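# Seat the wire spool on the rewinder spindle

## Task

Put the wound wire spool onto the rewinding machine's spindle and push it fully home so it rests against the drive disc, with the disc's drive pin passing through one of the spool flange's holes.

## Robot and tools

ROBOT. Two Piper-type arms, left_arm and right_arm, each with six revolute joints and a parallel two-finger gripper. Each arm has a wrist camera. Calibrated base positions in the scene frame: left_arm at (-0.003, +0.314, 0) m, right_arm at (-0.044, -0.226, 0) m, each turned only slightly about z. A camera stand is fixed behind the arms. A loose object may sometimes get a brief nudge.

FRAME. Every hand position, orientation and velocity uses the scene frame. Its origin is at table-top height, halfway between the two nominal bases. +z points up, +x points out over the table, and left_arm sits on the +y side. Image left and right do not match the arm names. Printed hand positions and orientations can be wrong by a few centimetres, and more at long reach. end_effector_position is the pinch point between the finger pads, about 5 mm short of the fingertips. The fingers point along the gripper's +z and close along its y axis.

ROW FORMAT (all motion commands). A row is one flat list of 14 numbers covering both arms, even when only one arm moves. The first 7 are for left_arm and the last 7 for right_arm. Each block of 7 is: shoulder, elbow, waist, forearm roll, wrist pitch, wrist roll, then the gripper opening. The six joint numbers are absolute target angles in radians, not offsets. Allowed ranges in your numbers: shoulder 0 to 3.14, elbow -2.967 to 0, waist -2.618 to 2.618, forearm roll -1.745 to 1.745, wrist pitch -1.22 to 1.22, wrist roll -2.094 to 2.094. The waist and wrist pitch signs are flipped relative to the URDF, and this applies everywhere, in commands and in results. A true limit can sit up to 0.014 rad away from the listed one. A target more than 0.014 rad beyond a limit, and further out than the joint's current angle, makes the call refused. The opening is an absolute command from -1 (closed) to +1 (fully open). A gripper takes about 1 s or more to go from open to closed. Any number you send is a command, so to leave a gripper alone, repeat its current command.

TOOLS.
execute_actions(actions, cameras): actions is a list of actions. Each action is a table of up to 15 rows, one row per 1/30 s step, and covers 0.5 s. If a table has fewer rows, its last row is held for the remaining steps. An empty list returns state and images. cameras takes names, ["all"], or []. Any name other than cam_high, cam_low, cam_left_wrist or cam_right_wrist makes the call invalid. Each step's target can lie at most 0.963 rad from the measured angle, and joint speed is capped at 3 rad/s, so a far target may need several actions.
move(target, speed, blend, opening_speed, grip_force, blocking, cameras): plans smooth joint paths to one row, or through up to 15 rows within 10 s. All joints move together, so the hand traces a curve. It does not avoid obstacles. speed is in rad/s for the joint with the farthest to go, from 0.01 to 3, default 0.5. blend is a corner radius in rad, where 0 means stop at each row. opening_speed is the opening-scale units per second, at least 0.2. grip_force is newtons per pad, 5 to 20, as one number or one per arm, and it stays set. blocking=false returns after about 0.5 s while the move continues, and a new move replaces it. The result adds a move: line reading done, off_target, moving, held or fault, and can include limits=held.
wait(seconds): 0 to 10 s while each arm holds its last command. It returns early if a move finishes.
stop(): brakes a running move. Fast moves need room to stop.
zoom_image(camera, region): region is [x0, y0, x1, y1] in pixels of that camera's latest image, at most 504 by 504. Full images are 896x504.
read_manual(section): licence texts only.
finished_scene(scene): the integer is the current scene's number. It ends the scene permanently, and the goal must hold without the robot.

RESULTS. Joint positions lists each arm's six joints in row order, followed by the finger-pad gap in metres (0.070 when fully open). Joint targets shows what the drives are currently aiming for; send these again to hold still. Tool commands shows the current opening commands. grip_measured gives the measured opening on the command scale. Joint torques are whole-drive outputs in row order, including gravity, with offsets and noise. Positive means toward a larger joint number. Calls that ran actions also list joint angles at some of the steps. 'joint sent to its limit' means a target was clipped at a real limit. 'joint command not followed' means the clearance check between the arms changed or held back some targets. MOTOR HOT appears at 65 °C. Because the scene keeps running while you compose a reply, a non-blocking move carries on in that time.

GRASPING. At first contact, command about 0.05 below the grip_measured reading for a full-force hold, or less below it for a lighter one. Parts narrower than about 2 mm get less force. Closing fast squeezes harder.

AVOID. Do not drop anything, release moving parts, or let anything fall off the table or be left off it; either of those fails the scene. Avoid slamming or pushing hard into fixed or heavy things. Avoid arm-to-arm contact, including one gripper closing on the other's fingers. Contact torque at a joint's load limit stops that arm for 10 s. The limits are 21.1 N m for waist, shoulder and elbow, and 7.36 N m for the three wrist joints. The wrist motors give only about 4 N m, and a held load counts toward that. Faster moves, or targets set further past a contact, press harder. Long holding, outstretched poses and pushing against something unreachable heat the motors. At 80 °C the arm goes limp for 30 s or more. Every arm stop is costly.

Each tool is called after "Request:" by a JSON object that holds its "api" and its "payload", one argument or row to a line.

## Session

Request:
{"api": "execute_actions", "payload": {
  "actions": []
}}

Scene clock: 0.00 s.
left_arm: end_effector_position=(+0.2525, -0.0762, +0.3904) grip_measured=+0.99 end_effector_quat_wxyz=(+0.428, +0.574, +0.626, -0.309) | right_arm: end_effector_position=(+0.2820, -0.3620, +0.2096) grip_measured=+0.99 end_effector_quat_wxyz=(+0.307, +0.172, +0.932, -0.087)
Joint names: [shoulder, elbow, waist, forearm roll, wrist pitch, wrist roll]
Joint positions: left_arm=[1.626 -1.8 0.721 -0.709 -0.946 0.895 0.07] | right_arm=[1.324 -1.07 0.402 -0.092 -0.758 0.057 0.07]
Joint torques (N m): no reading
Motor temperatures (°C): left_arm=[32 31 34 35 33 29] | right_arm=[37 31 29 33 37 28]
Joint targets: left_arm=[1.626 -1.800 0.721 -0.709 -0.946 0.895] | right_arm=[1.324 -1.070 0.402 -0.092 -0.758 0.057]
Tool commands: left_gripper/opening=+1.0 right_gripper/opening=+1.0

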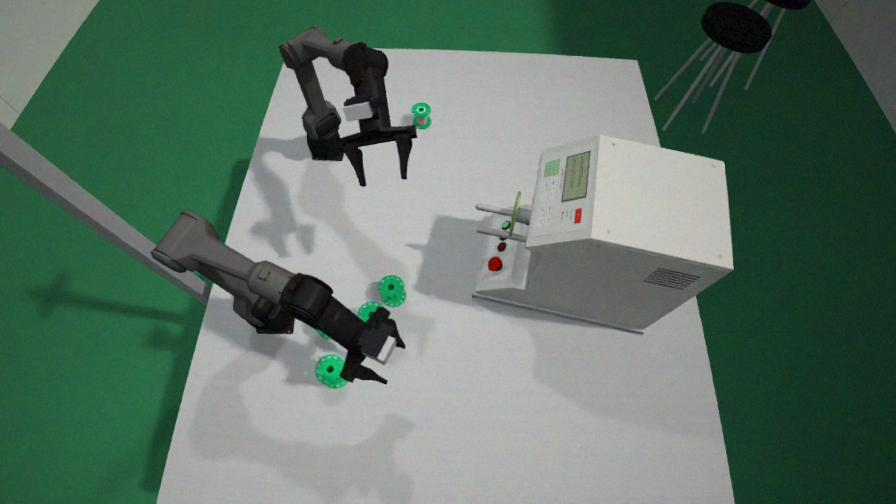

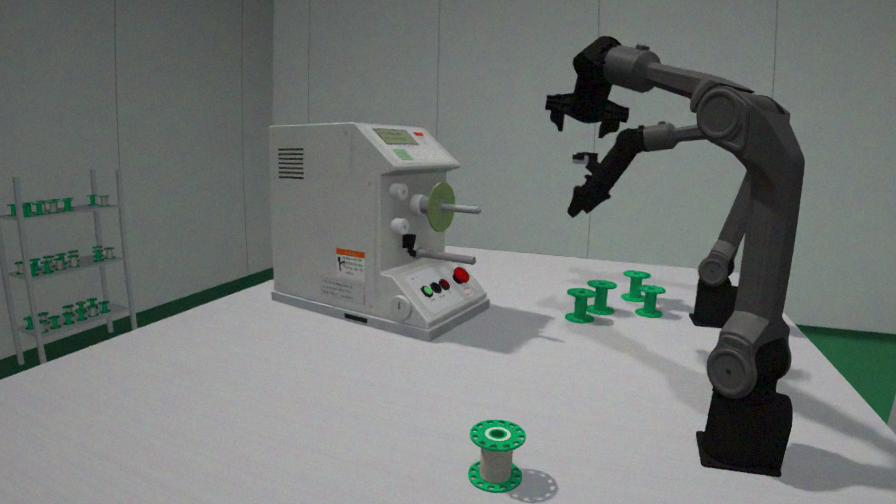

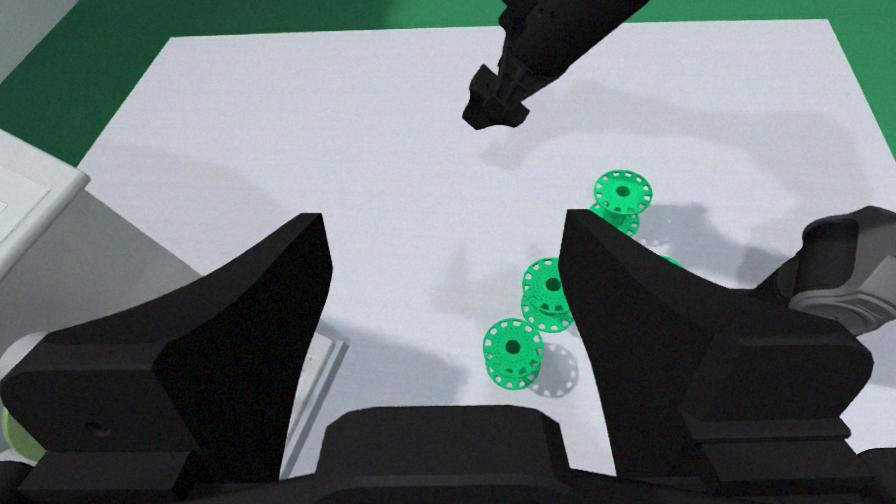

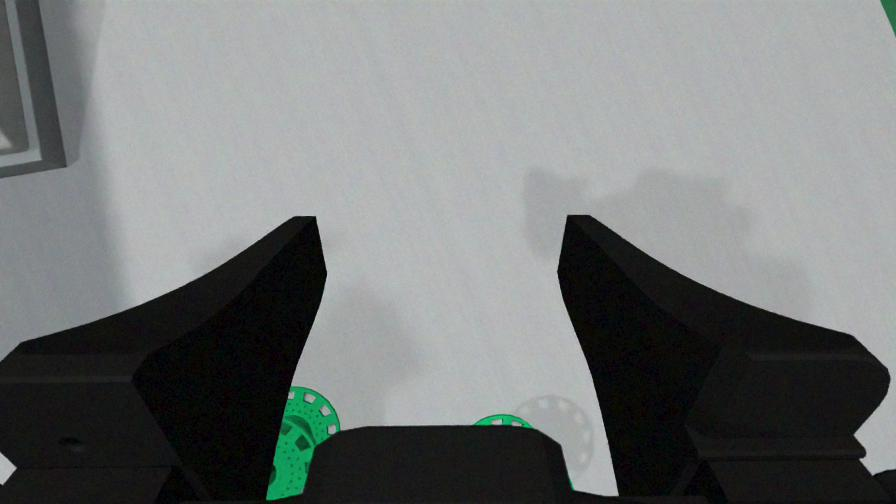

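Request:
{"api": "zoom_image", "payload": {
  "camera": "cam_high",
  "region": [440, 150, 600, 310]
}}

Request:
{"api": "zoom_image", "payload": {
  "camera": "cam_high",
  "region": [290, 60, 450, 220]
}}

Request:
{"api": "zoom_image", "payload": {
  "camera": "cam_low",
  "region": [360, 150, 520, 270]
}}

Request:
{"api": "zoom_image", "payload": {
  "camera": "cam_low",
  "region": [440, 400, 580, 504]
}}

Scaled by 3.150 from the camera's 896x504 image, which has a finer 1280x720 frame.

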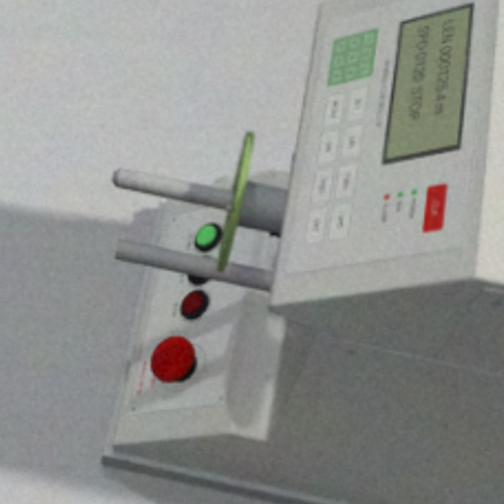

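Scaled by 3.150 from the camera's 896x504 image, which has a finer 1280x720 frame.

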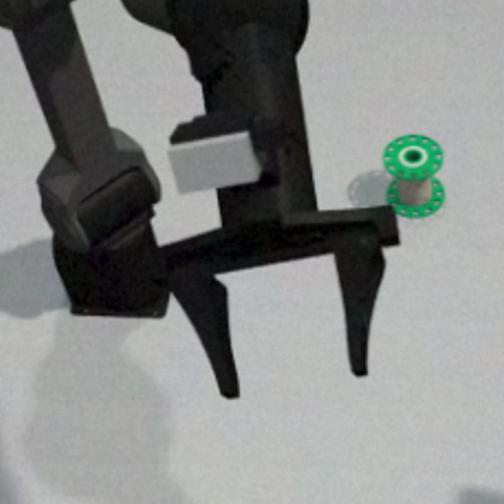

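Scaled by 3.150 from the camera's 896x504 image, which has a finer 1280x720 frame.

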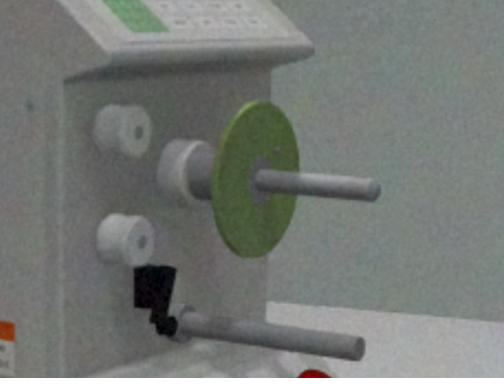

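Scaled by 3.600 from the camera's 896x504 image, which has a finer 1280x720 frame.

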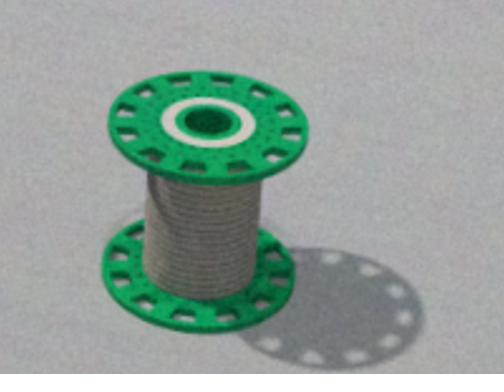

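Request:
{"api": "move", "payload": {
  "target": [
    [1.6606,-1.2008,-0.3015,0,-1.15,-1.5708,1,1.324,-1.07,0.402,-0.092,-0.758,0.057,1],
    [1.6606,-1.2008,-0.3015,0,-1.15,-1.5708,1,1.6771,-1.2052,0.266,-1.389,1.151,1.1471,1]
  ],
  "speed": [1.2,1.2],
  "blend": [0.4,0],
  "cameras": ["cam_high","cam_left_wrist","cam_right_wrist"]
}}

Request:
{"api": "zoom_image", "payload": {
  "camera": "cam_right_wrist",
  "region": [320, 160, 570, 400]
}}

Scene clock: 54.33 s.
left_arm: end_effector_position=(+0.3000, +0.4030, +0.1085) grip_measured=+0.99 end_effector_quat_wxyz=(-0.019, +0.801, -0.599, +0.015) | right_arm: end_effector_position=(+0.3960, -0.1201, +0.3256) grip_measured=+0.99 end_effector_quat_wxyz=(+0.637, -0.306, +0.638, +0.307)
Joint names: [shoulder, elbow, waist, forearm roll, wrist pitch, wrist roll]
Joint positions: left_arm=[1.66 -1.201 -0.302 0 -1.15 -1.571 0.07] | right_arm=[1.677 -1.204 0.266 -1.389 1.151 1.147 0.07]
Joint torques (N m): left_arm=[-5.5 -6.77 1.17 -0.04 0.14 0.26] | right_arm=[-4.08 -6.56 0.66 1.11 0.51 -0.16]
Joint targets: left_arm=[1.661 -1.201 -0.301 0.000 -1.150 -1.571] | right_arm=[1.677 -1.205 0.266 -1.389 1.151 1.147]
move: done
Images, in order (width x height): cam_high 896x504, cam_left_wrist 896x504, cam_right_wrist 896x504.

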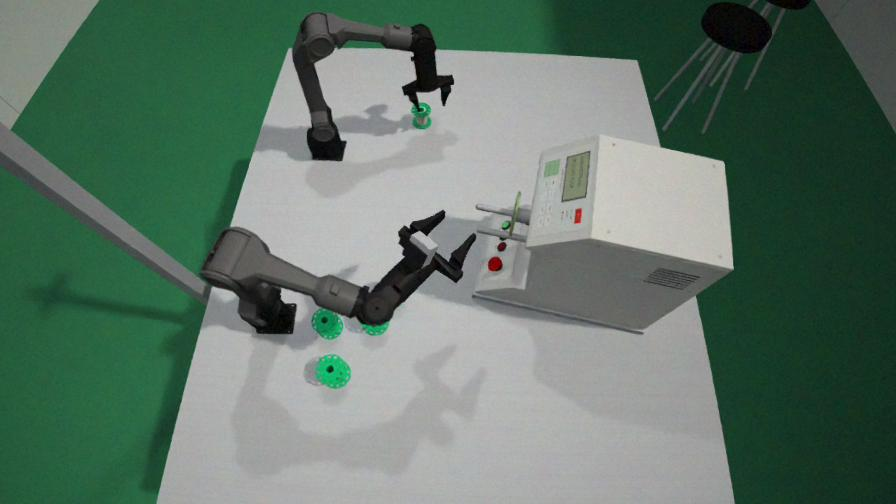

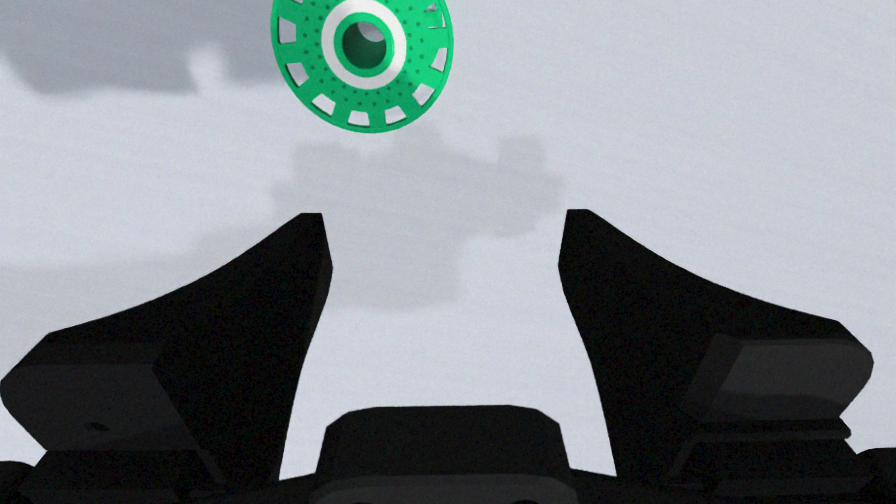

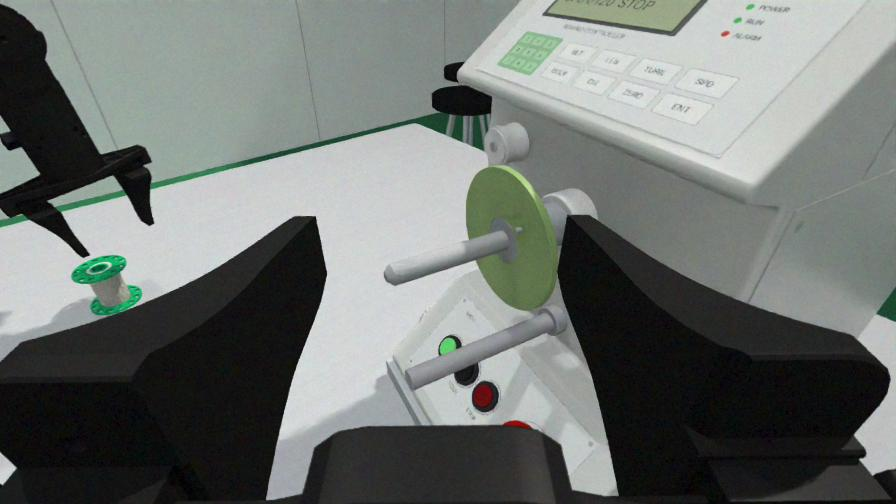

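Scaled by 2.016 from the camera's 896x504 image, which has a finer 1280x720 frame.

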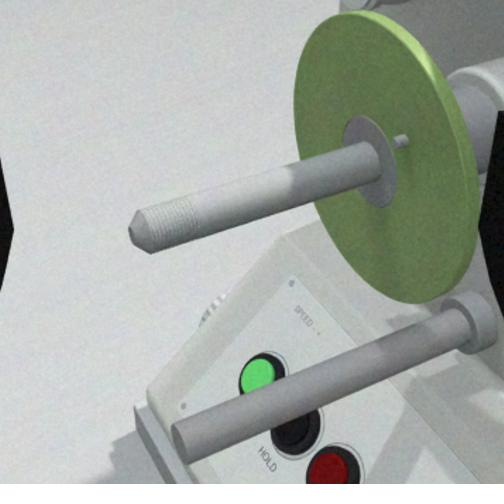

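Request:
{"api": "move", "payload": {
  "target": [1.6265,-1.1451,-0.4248,0,-1.1766,-1.5708,1,1.6771,-1.2052,0.266,-1.389,1.151,1.1471,1],
  "speed": 0.3,
  "cameras": ["cam_left_wrist","cam_low"]
}}

Request:
{"api": "zoom_image", "payload": {
  "camera": "cam_low",
  "region": [360, 300, 640, 504]
}}

Scene clock: 63.33 s.
left_arm: end_effector_position=(+0.2663, +0.4312, +0.1049) grip_measured=+0.99 end_effector_quat_wxyz=(+0.000, +0.837, -0.548, +0.000) | right_arm: end_effector_position=(+0.3960, -0.1201, +0.3256) grip_measured=+0.99 end_effector_quat_wxyz=(+0.637, -0.306, +0.638, +0.307)
Joint names: [shoulder, elbow, waist, forearm roll, wrist pitch, wrist roll]
Joint positions: left_arm=[1.626 -1.144 -0.427 0 -1.177 -1.571 0.07] | right_arm=[1.677 -1.204 0.266 -1.389 1.151 1.147 0.07]
Joint torques (N m): left_arm=[-6.26 -5.65 1.19 -0.04 0.11 0.19] | right_arm=[-4.82 -6.31 1.31 0.94 0.65 -0.15]
Joint targets: left_arm=[1.626 -1.145 -0.425 0.000 -1.177 -1.571] | right_arm=[1.677 -1.205 0.266 -1.389 1.151 1.147]
move: done
Images, in order (width x height): cam_low 896x504, cam_left_wrist 896x504.

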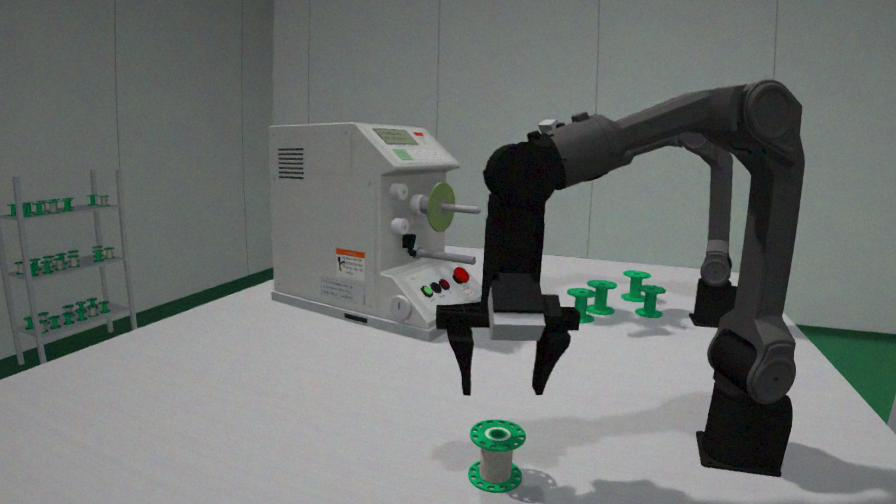

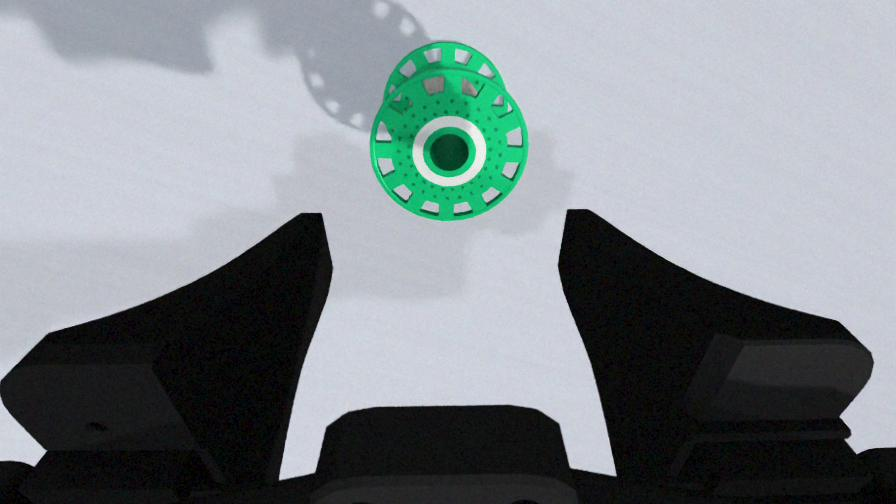

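Scaled by 1.800 from the camera's 896x504 image, which has a finer 1280x720 frame.

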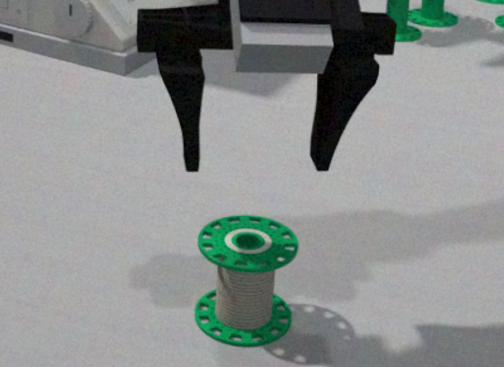

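Request:
{"api": "move", "payload": {
  "target": [
    [1.6306,-1.1501,-0.4575,0,-1.1775,-1.5708,1,1.6771,-1.2052,0.266,-1.389,1.151,1.1471,1],
    [1.6688,-1.0702,-0.4575,0,-1.0594,-1.5708,1,1.6771,-1.2052,0.266,-1.389,1.151,1.1471,1]
  ],
  "speed": [0.15,0.2],
  "blend": [0.02,0],
  "cameras": ["cam_left_wrist"]
}}

Scene clock: 70.50 s.
left_arm: end_effector_position=(+0.2638, +0.4398, +0.0745) grip_measured=+0.99 end_effector_quat_wxyz=(+0.001, +0.845, -0.535, +0.000) | right_arm: end_effector_position=(+0.3960, -0.1201, +0.3256) grip_measured=+0.99 end_effector_quat_wxyz=(+0.637, -0.306, +0.638, +0.307)
Joint names: [shoulder, elbow, waist, forearm roll, wrist pitch, wrist roll]
Joint positions: left_arm=[1.669 -1.069 -0.457 0 -1.059 -1.571 0.07] | right_arm=[1.677 -1.204 0.266 -1.389 1.151 1.147 0.07]
Joint torques (N m): left_arm=[-5.9 -5.99 -0.26 0.1 -0.04 -0.1] | right_arm=[-4.87 -5.96 1.3 0.95 0.65 -0.15]
Joint targets: left_arm=[1.669 -1.070 -0.458 0.000 -1.059 -1.571] | right_arm=[1.677 -1.205 0.266 -1.389 1.151 1.147]
move: done; blend cut to 0.0164 rad at target 1
Images, in order (width x height): cam_left_wrist 896x504.

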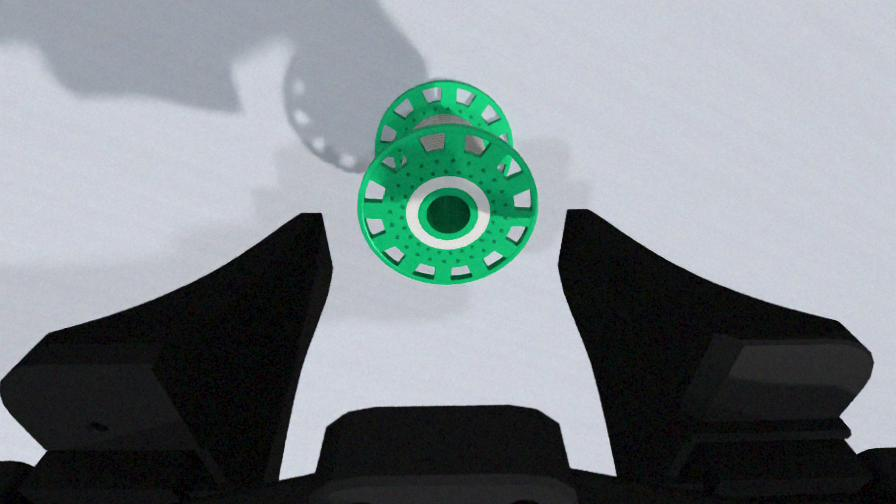

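Request:
{"api": "move", "payload": {
  "target": [1.7134,-1.0084,-0.4585,0,-0.9530,-1.5708,1,1.6771,-1.2052,0.266,-1.389,1.151,1.1471,1],
  "speed": 0.1,
  "cameras": ["cam_left_wrist","cam_low"]
}}

Request:
{"api": "zoom_image", "payload": {
  "camera": "cam_low",
  "region": [400, 360, 600, 504]
}}

Scene clock: 73.67 s.
left_arm: end_effector_position=(+0.2638, +0.4404, +0.0479) grip_measured=+0.99 end_effector_quat_wxyz=(+0.000, +0.845, -0.534, +0.000) | right_arm: end_effector_position=(+0.3960, -0.1201, +0.3256) grip_measured=+0.99 end_effector_quat_wxyz=(+0.637, -0.306, +0.638, +0.307)
Joint names: [shoulder, elbow, waist, forearm roll, wrist pitch, wrist roll]
Joint positions: left_arm=[1.713 -1.008 -0.458 0 -0.952 -1.571 0.07] | right_arm=[1.677 -1.204 0.266 -1.389 1.151 1.147 0.07]
Joint torques (N m): left_arm=[-5.68 -4.86 -0.28 0.08 -0.04 -0.07] | right_arm=[-4.83 -5.75 1.32 0.96 0.65 -0.15]
Joint targets: left_arm=[1.713 -1.008 -0.458 0.000 -0.953 -1.571] | right_arm=[1.677 -1.205 0.266 -1.389 1.151 1.147]
move: done
Images, in order (width x height): cam_low 896x504, cam_left_wrist 896x504.

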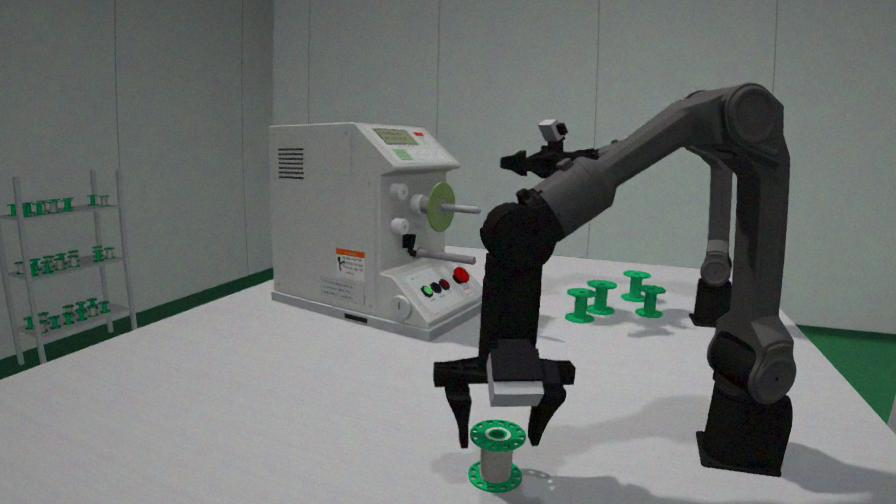

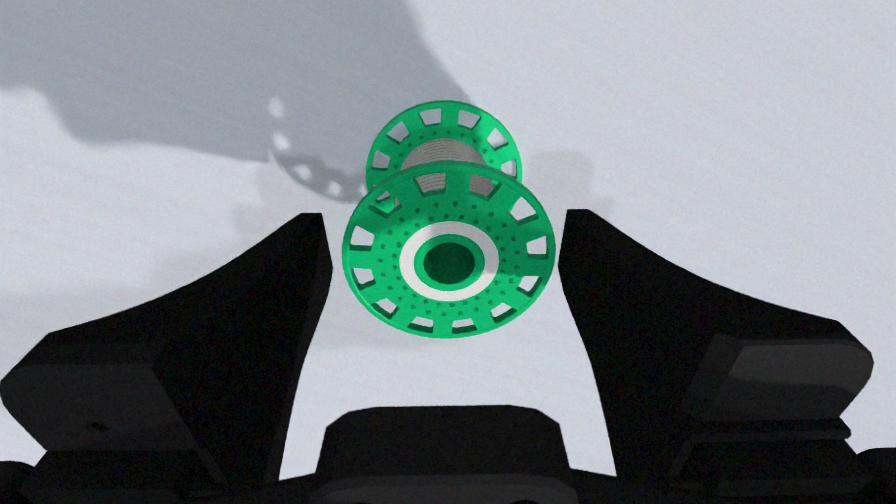

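Scaled by 2.520 from the camera's 896x504 image, which has a finer 1280x720 frame.

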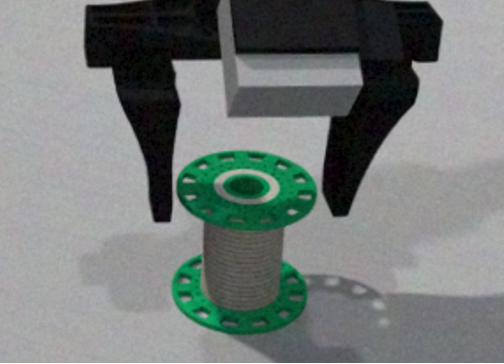

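Request:
{"api": "move", "payload": {
  "target": [
    [1.7221,-1.0066,-0.4585,0,-0.9425,-1.5708,1,1.6771,-1.2052,0.266,-1.389,1.151,1.1471,1],
    [1.7221,-1.0066,-0.4585,0,-0.9425,-1.5708,0.5,1.6771,-1.2052,0.266,-1.389,1.151,1.1471,1]
  ],
  "speed": 0.1,
  "opening_speed": 0.4,
  "grip_force": [15, 15],
  "cameras": ["cam_left_wrist","cam_low"]
}}

Request:
{"api": "zoom_image", "payload": {
  "camera": "cam_low",
  "region": [400, 360, 600, 504]
}}

Request:
{"api": "zoom_image", "payload": {
  "camera": "cam_left_wrist",
  "region": [300, 80, 600, 360]
}}

Scene clock: 82.47 s.
left_arm: end_effector_position=(+0.2649, +0.4409, +0.0451) grip_measured=+0.70 end_effector_quat_wxyz=(+0.000, +0.845, -0.534, +0.000) | right_arm: end_effector_position=(+0.3960, -0.1201, +0.3256) grip_measured=+0.99 end_effector_quat_wxyz=(+0.637, -0.306, +0.638, +0.307)
Joint names: [shoulder, elbow, waist, forearm roll, wrist pitch, wrist roll]
Joint positions: left_arm=[1.722 -1.007 -0.458 0 -0.943 -1.571 0.06] | right_arm=[1.677 -1.204 0.266 -1.389 1.151 1.147 0.07]
Joint torques (N m): left_arm=[-5.18 -3.97 -0.2 0.01 -0.02 -0.02] | right_arm=[-4.83 -5.47 1.29 0.97 0.65 -0.15]
Joint targets: left_arm=[1.722 -1.007 -0.458 0.000 -0.943 -1.571] | right_arm=[1.677 -1.205 0.266 -1.389 1.151 1.147]
grip_force (N): 15, 15
move: done
Images, in order (width x height): cam_low 896x504, cam_left_wrist 896x504.

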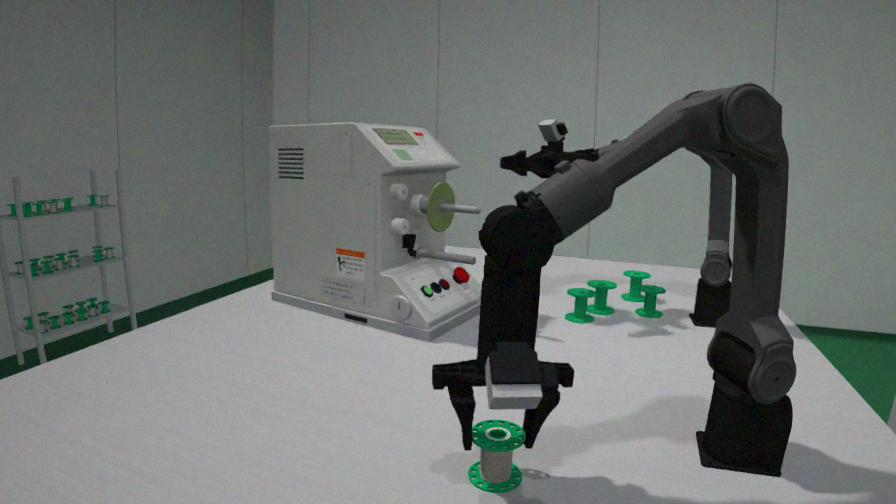

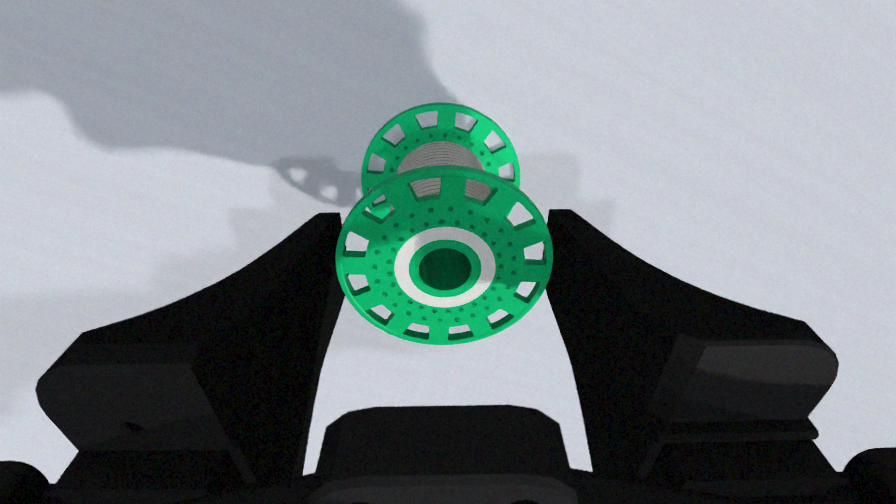

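Scaled by 2.520 from the camera's 896x504 image, which has a finer 1280x720 frame.

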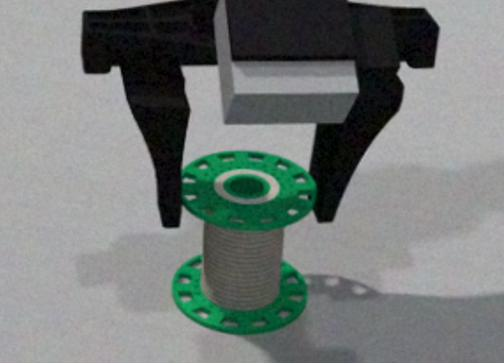

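Scaled by 1.680 from the camera's 896x504 image, which has a finer 1280x720 frame.

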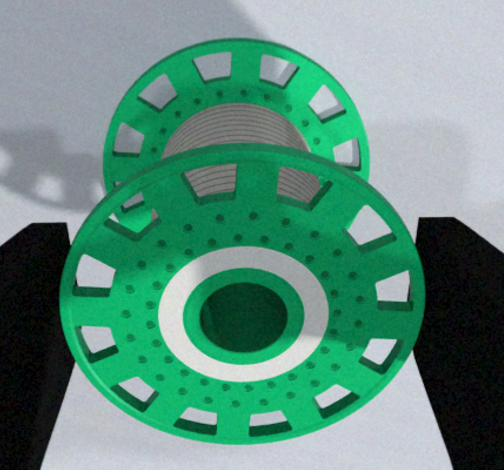

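Request:
{"api": "move", "payload": {
  "target": [
    [1.6406,-1.1501,-0.4585,0,-1.17,-1.5708,0.5,1.6771,-1.2052,0.266,-1.389,1.151,1.1471,1],
    [1.5128,-1.1616,0.484,-0.2,-0.6,-1.277,0.5,1.6771,-1.2052,0.266,-1.389,1.151,1.1471,1],
    [1.5246,-0.8804,0.884,-0.6,0.2,-1.0264,0.5,1.6771,-1.2052,0.266,-1.389,1.151,1.1471,1],
    [1.8091,-0.9523,1.0842,-1.0709,1.1113,-0.889,0.5,1.6771,-1.2052,0.266,-1.389,1.151,1.1471,1]
  ],
  "speed": [0.2,0.6,0.6,0.5],
  "blend": [0.05,0.1,0.1,0],
  "cameras": ["cam_high","cam_low","cam_left_wrist","cam_right_wrist"]
}}

Request:
{"api": "zoom_image", "payload": {
  "camera": "cam_right_wrist",
  "region": [240, 160, 570, 400]
}}

Scene clock: 111.20 s.
left_arm: end_effector_position=(+0.3505, +0.0040, +0.2295) grip_measured=+0.70 end_effector_quat_wxyz=(+0.449, -0.449, +0.546, -0.546) | right_arm: end_effector_position=(+0.3960, -0.1201, +0.3256) grip_measured=+0.99 end_effector_quat_wxyz=(+0.637, -0.306, +0.638, +0.307)
Joint names: [shoulder, elbow, waist, forearm roll, wrist pitch, wrist roll]
Joint positions: left_arm=[1.81 -0.952 1.084 -1.071 1.112 -0.889 0.06] | right_arm=[1.677 -1.204 0.266 -1.389 1.151 1.147 0.07]
Joint torques (N m): left_arm=[-8.24 -7.86 0.7 0.93 0.76 0.18] | right_arm=[-4.87 -4.87 1.3 0.98 0.65 -0.15]
Joint targets: left_arm=[1.809 -0.952 1.084 -1.071 1.111 -0.889] | right_arm=[1.677 -1.205 0.266 -1.389 1.151 1.147]
grip_force (N): 15, 15
move: done

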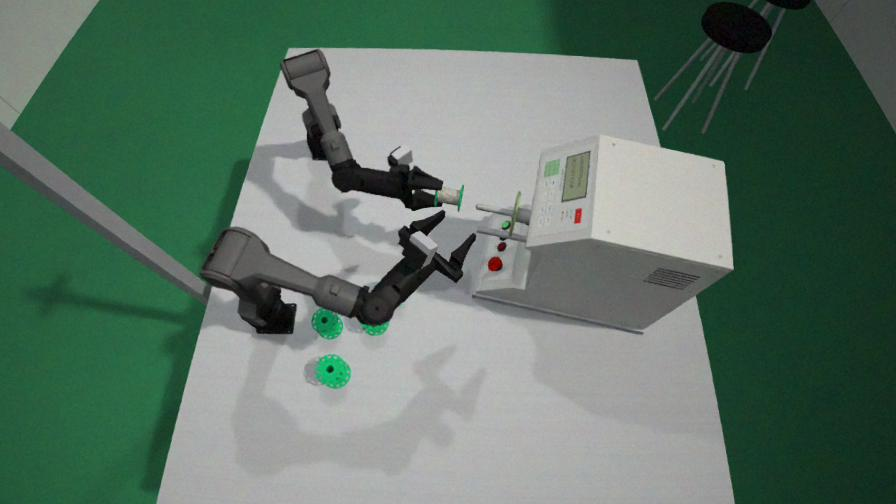

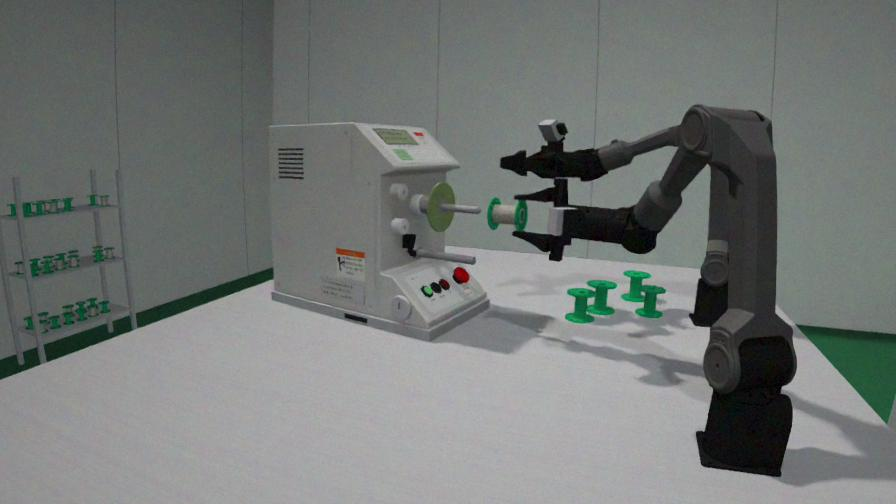

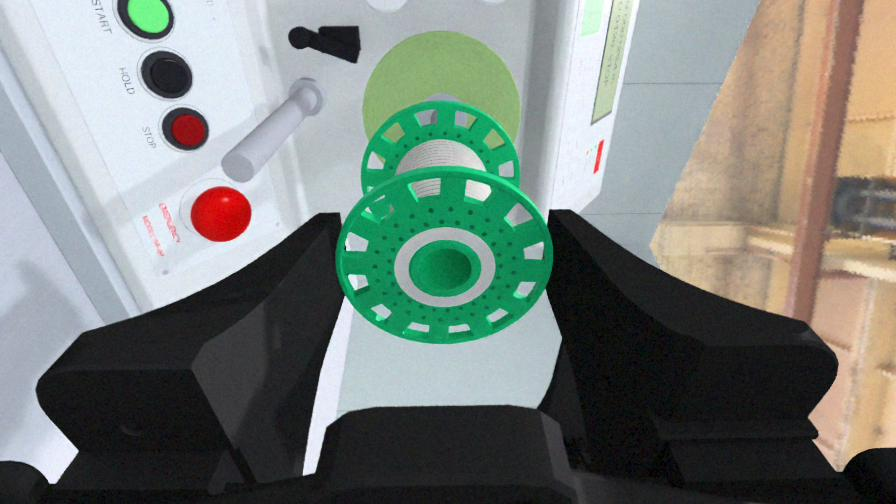

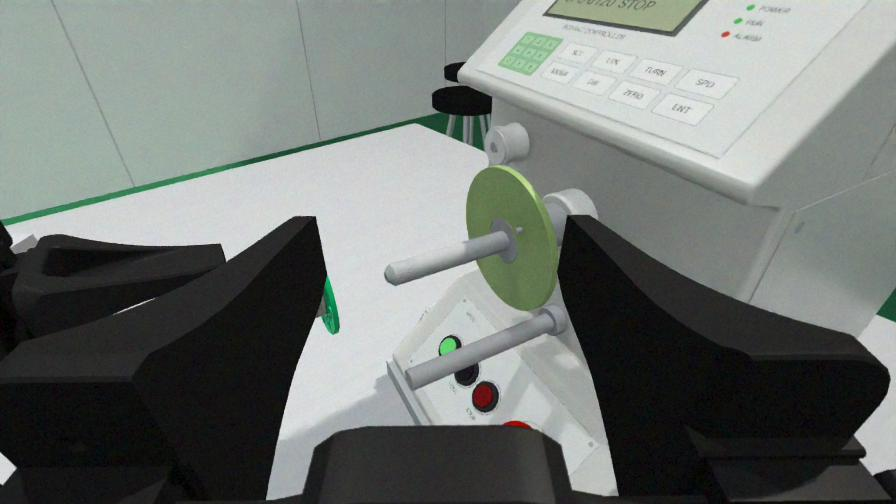

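Scaled by 1.527 from the camera's 896x504 image, which has a finer 1280x720 frame.

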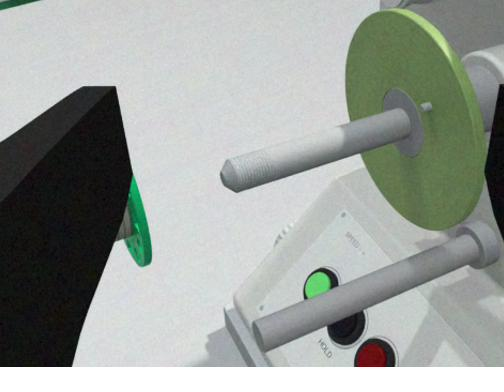

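Request:
{"api": "move", "payload": {
  "target": [1.8091,-0.9523,1.0842,-1.0709,1.1113,-0.889,0.5,1.4769,-0.9713,0.308,-1.4003,1.206,1.1207,1],
  "speed": 0.3,
  "cameras": ["cam_left_wrist","cam_right_wrist"]
}}

Request:
{"api": "zoom_image", "payload": {
  "camera": "cam_right_wrist",
  "region": [300, 130, 570, 330]
}}

Request:
{"api": "zoom_image", "payload": {
  "camera": "cam_left_wrist",
  "region": [320, 10, 560, 190]
}}

Scene clock: 117.10 s.
left_arm: end_effector_position=(+0.3505, +0.0040, +0.2295) grip_measured=+0.70 end_effector_quat_wxyz=(+0.449, -0.449, +0.546, -0.546) | right_arm: end_effector_position=(+0.3331, -0.1153, +0.3259) grip_measured=+0.99 end_effector_quat_wxyz=(+0.635, -0.311, +0.635, +0.311)
Joint names: [shoulder, elbow, waist, forearm roll, wrist pitch, wrist roll]
Joint positions: left_arm=[1.81 -0.952 1.084 -1.071 1.112 -0.889 0.06] | right_arm=[1.475 -0.97 0.308 -1.4 1.207 1.121 0.07]
Joint torques (N m): left_arm=[-9.09 -6.98 -0.3 0.8 0.89 -0.05] | right_arm=[-2.54 -6.34 0.92 1.11 0.44 -0.09]
Joint targets: left_arm=[1.809 -0.952 1.084 -1.071 1.111 -0.889] | right_arm=[1.477 -0.971 0.308 -1.400 1.206 1.121]
grip_force (N): 15, 15
move: done
Images, in order (width x height): cam_left_wrist 896x504, cam_right_wrist 896x504.

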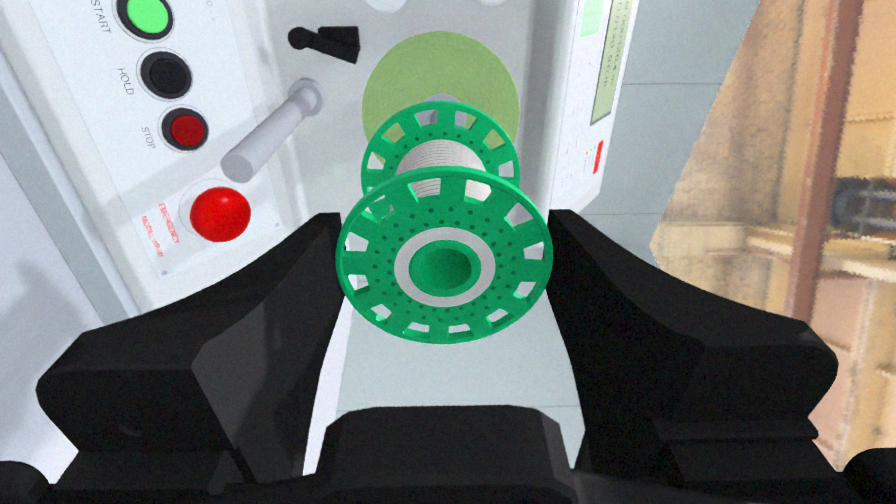

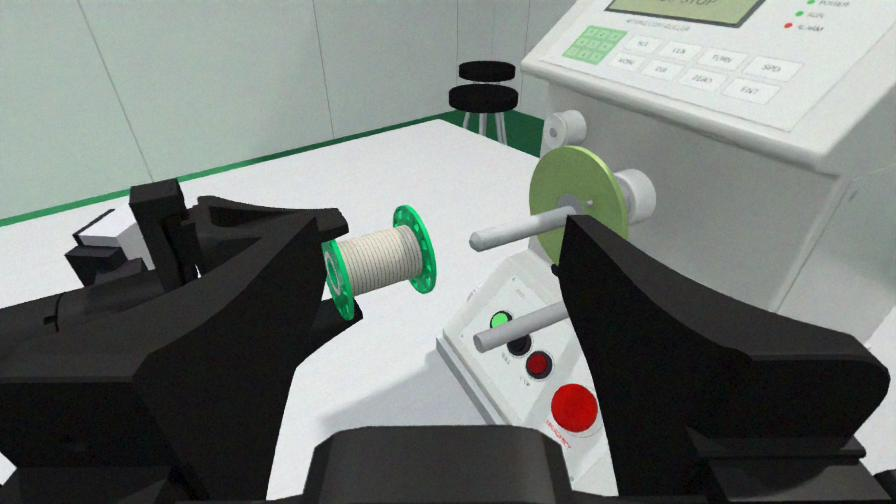

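Scaled by 1.867 from the camera's 896x504 image, which has a finer 1280x720 frame.

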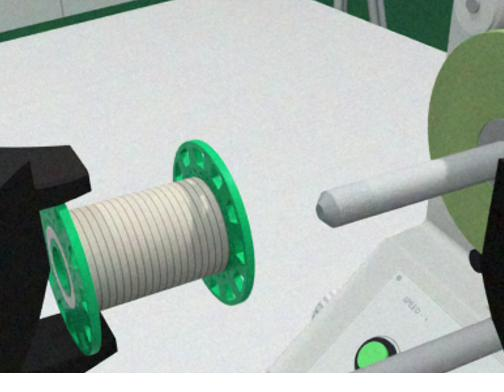

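Scaled by 2.100 from the camera's 896x504 image, which has a finer 1280x720 frame.

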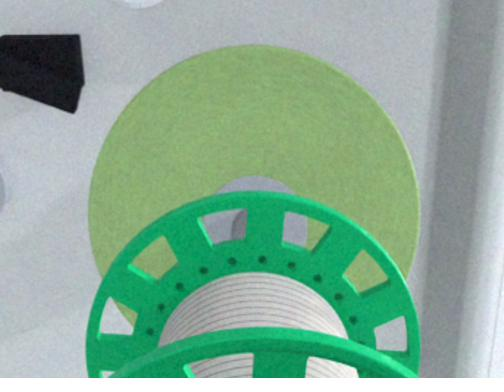

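Request:
{"api": "zoom_image", "payload": {
  "camera": "cam_right_wrist",
  "region": [320, 190, 450, 330]
}}

Request:
{"api": "zoom_image", "payload": {
  "camera": "cam_right_wrist",
  "region": [460, 130, 640, 280]
}}

Request:
{"api": "zoom_image", "payload": {
  "camera": "cam_left_wrist",
  "region": [350, 20, 530, 140]
}}

Request:
{"api": "zoom_image", "payload": {
  "camera": "cam_left_wrist",
  "region": [350, 90, 530, 210]
}}

Scaled by 3.600 from the camera's 896x504 image, which has a finer 1280x720 frame.

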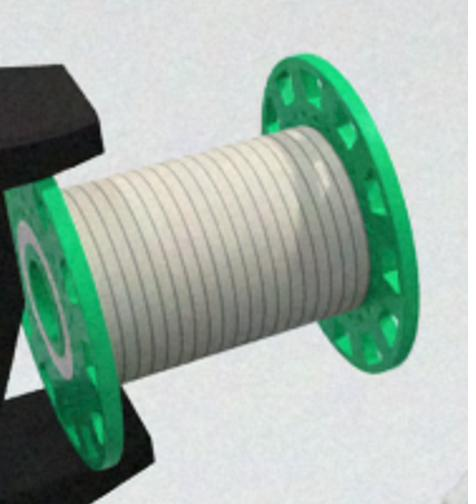

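Scaled by 2.800 from the camera's 896x504 image, which has a finer 1280x720 frame.

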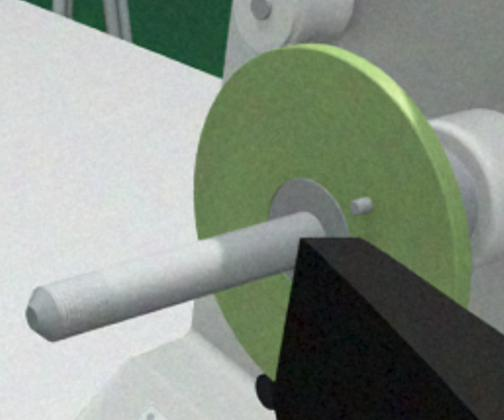

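Scaled by 2.800 from the camera's 896x504 image, which has a finer 1280x720 frame.

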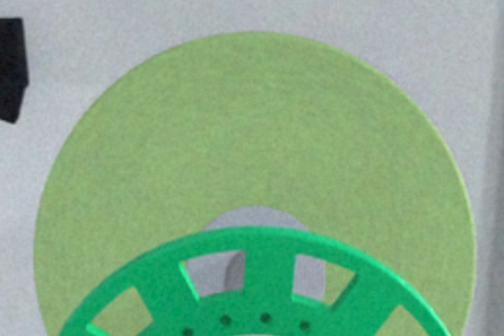

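Scaled by 2.800 from the camera's 896x504 image, which has a finer 1280x720 frame.

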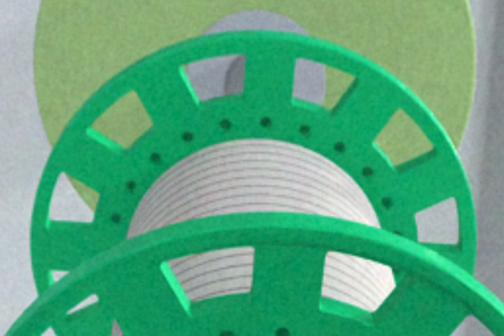

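Request:
{"api": "move", "payload": {
  "target": [1.8358,-1.0007,1.1097,-1.1018,1.1175,-0.9279,0.5,1.4769,-0.9713,0.308,-1.4003,1.206,1.1207,1],
  "speed": 0.15,
  "cameras": ["cam_left_wrist","cam_right_wrist"]
}}

Request:
{"api": "zoom_image", "payload": {
  "camera": "cam_right_wrist",
  "region": [320, 160, 620, 330]
}}

Request:
{"api": "zoom_image", "payload": {
  "camera": "cam_left_wrist",
  "region": [340, 20, 560, 160]
}}

Scene clock: 148.67 s.
left_arm: end_effector_position=(+0.3482, -0.0090, +0.2311) grip_measured=+0.70 end_effector_quat_wxyz=(+0.429, -0.468, +0.530, -0.562) | right_arm: end_effector_position=(+0.3334, -0.1154, +0.3259) grip_measured=+0.99 end_effector_quat_wxyz=(+0.635, -0.311, +0.635, +0.311)
Joint names: [shoulder, elbow, waist, forearm roll, wrist pitch, wrist roll]
Joint positions: left_arm=[1.836 -1.001 1.11 -1.102 1.117 -0.929 0.06] | right_arm=[1.476 -0.971 0.308 -1.4 1.207 1.121 0.07]
Joint torques (N m): left_arm=[-7.72 -6.96 0.78 0.98 0.86 0.26] | right_arm=[-2.45 -6.43 0.04 1.16 0.42 -0.02]
Joint targets: left_arm=[1.836 -1.001 1.110 -1.102 1.118 -0.928] | right_arm=[1.477 -0.971 0.308 -1.400 1.206 1.121]
grip_force (N): 15, 15
move: done
Images, in order (width x height): cam_left_wrist 896x504, cam_right_wrist 896x504.

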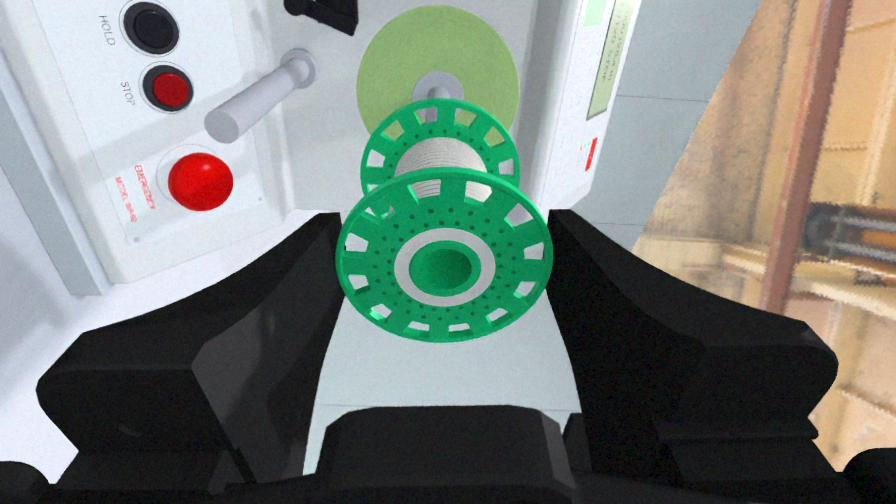

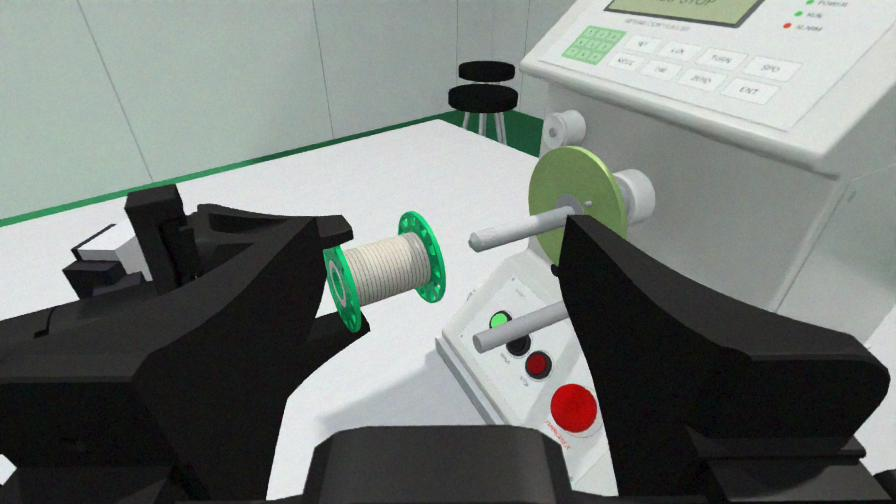

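Scaled by 1.680 from the camera's 896x504 image, which has a finer 1280x720 frame.

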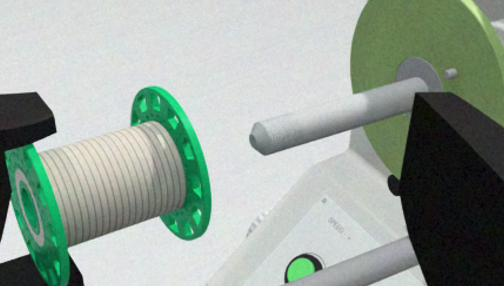

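Scaled by 2.291 from the camera's 896x504 image, which has a finer 1280x720 frame.

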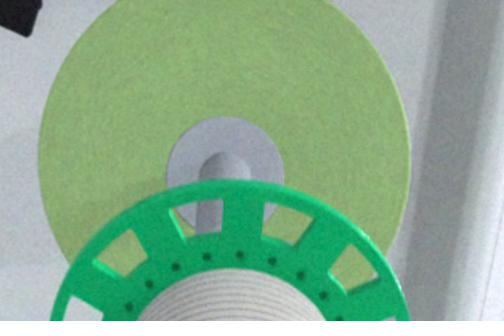

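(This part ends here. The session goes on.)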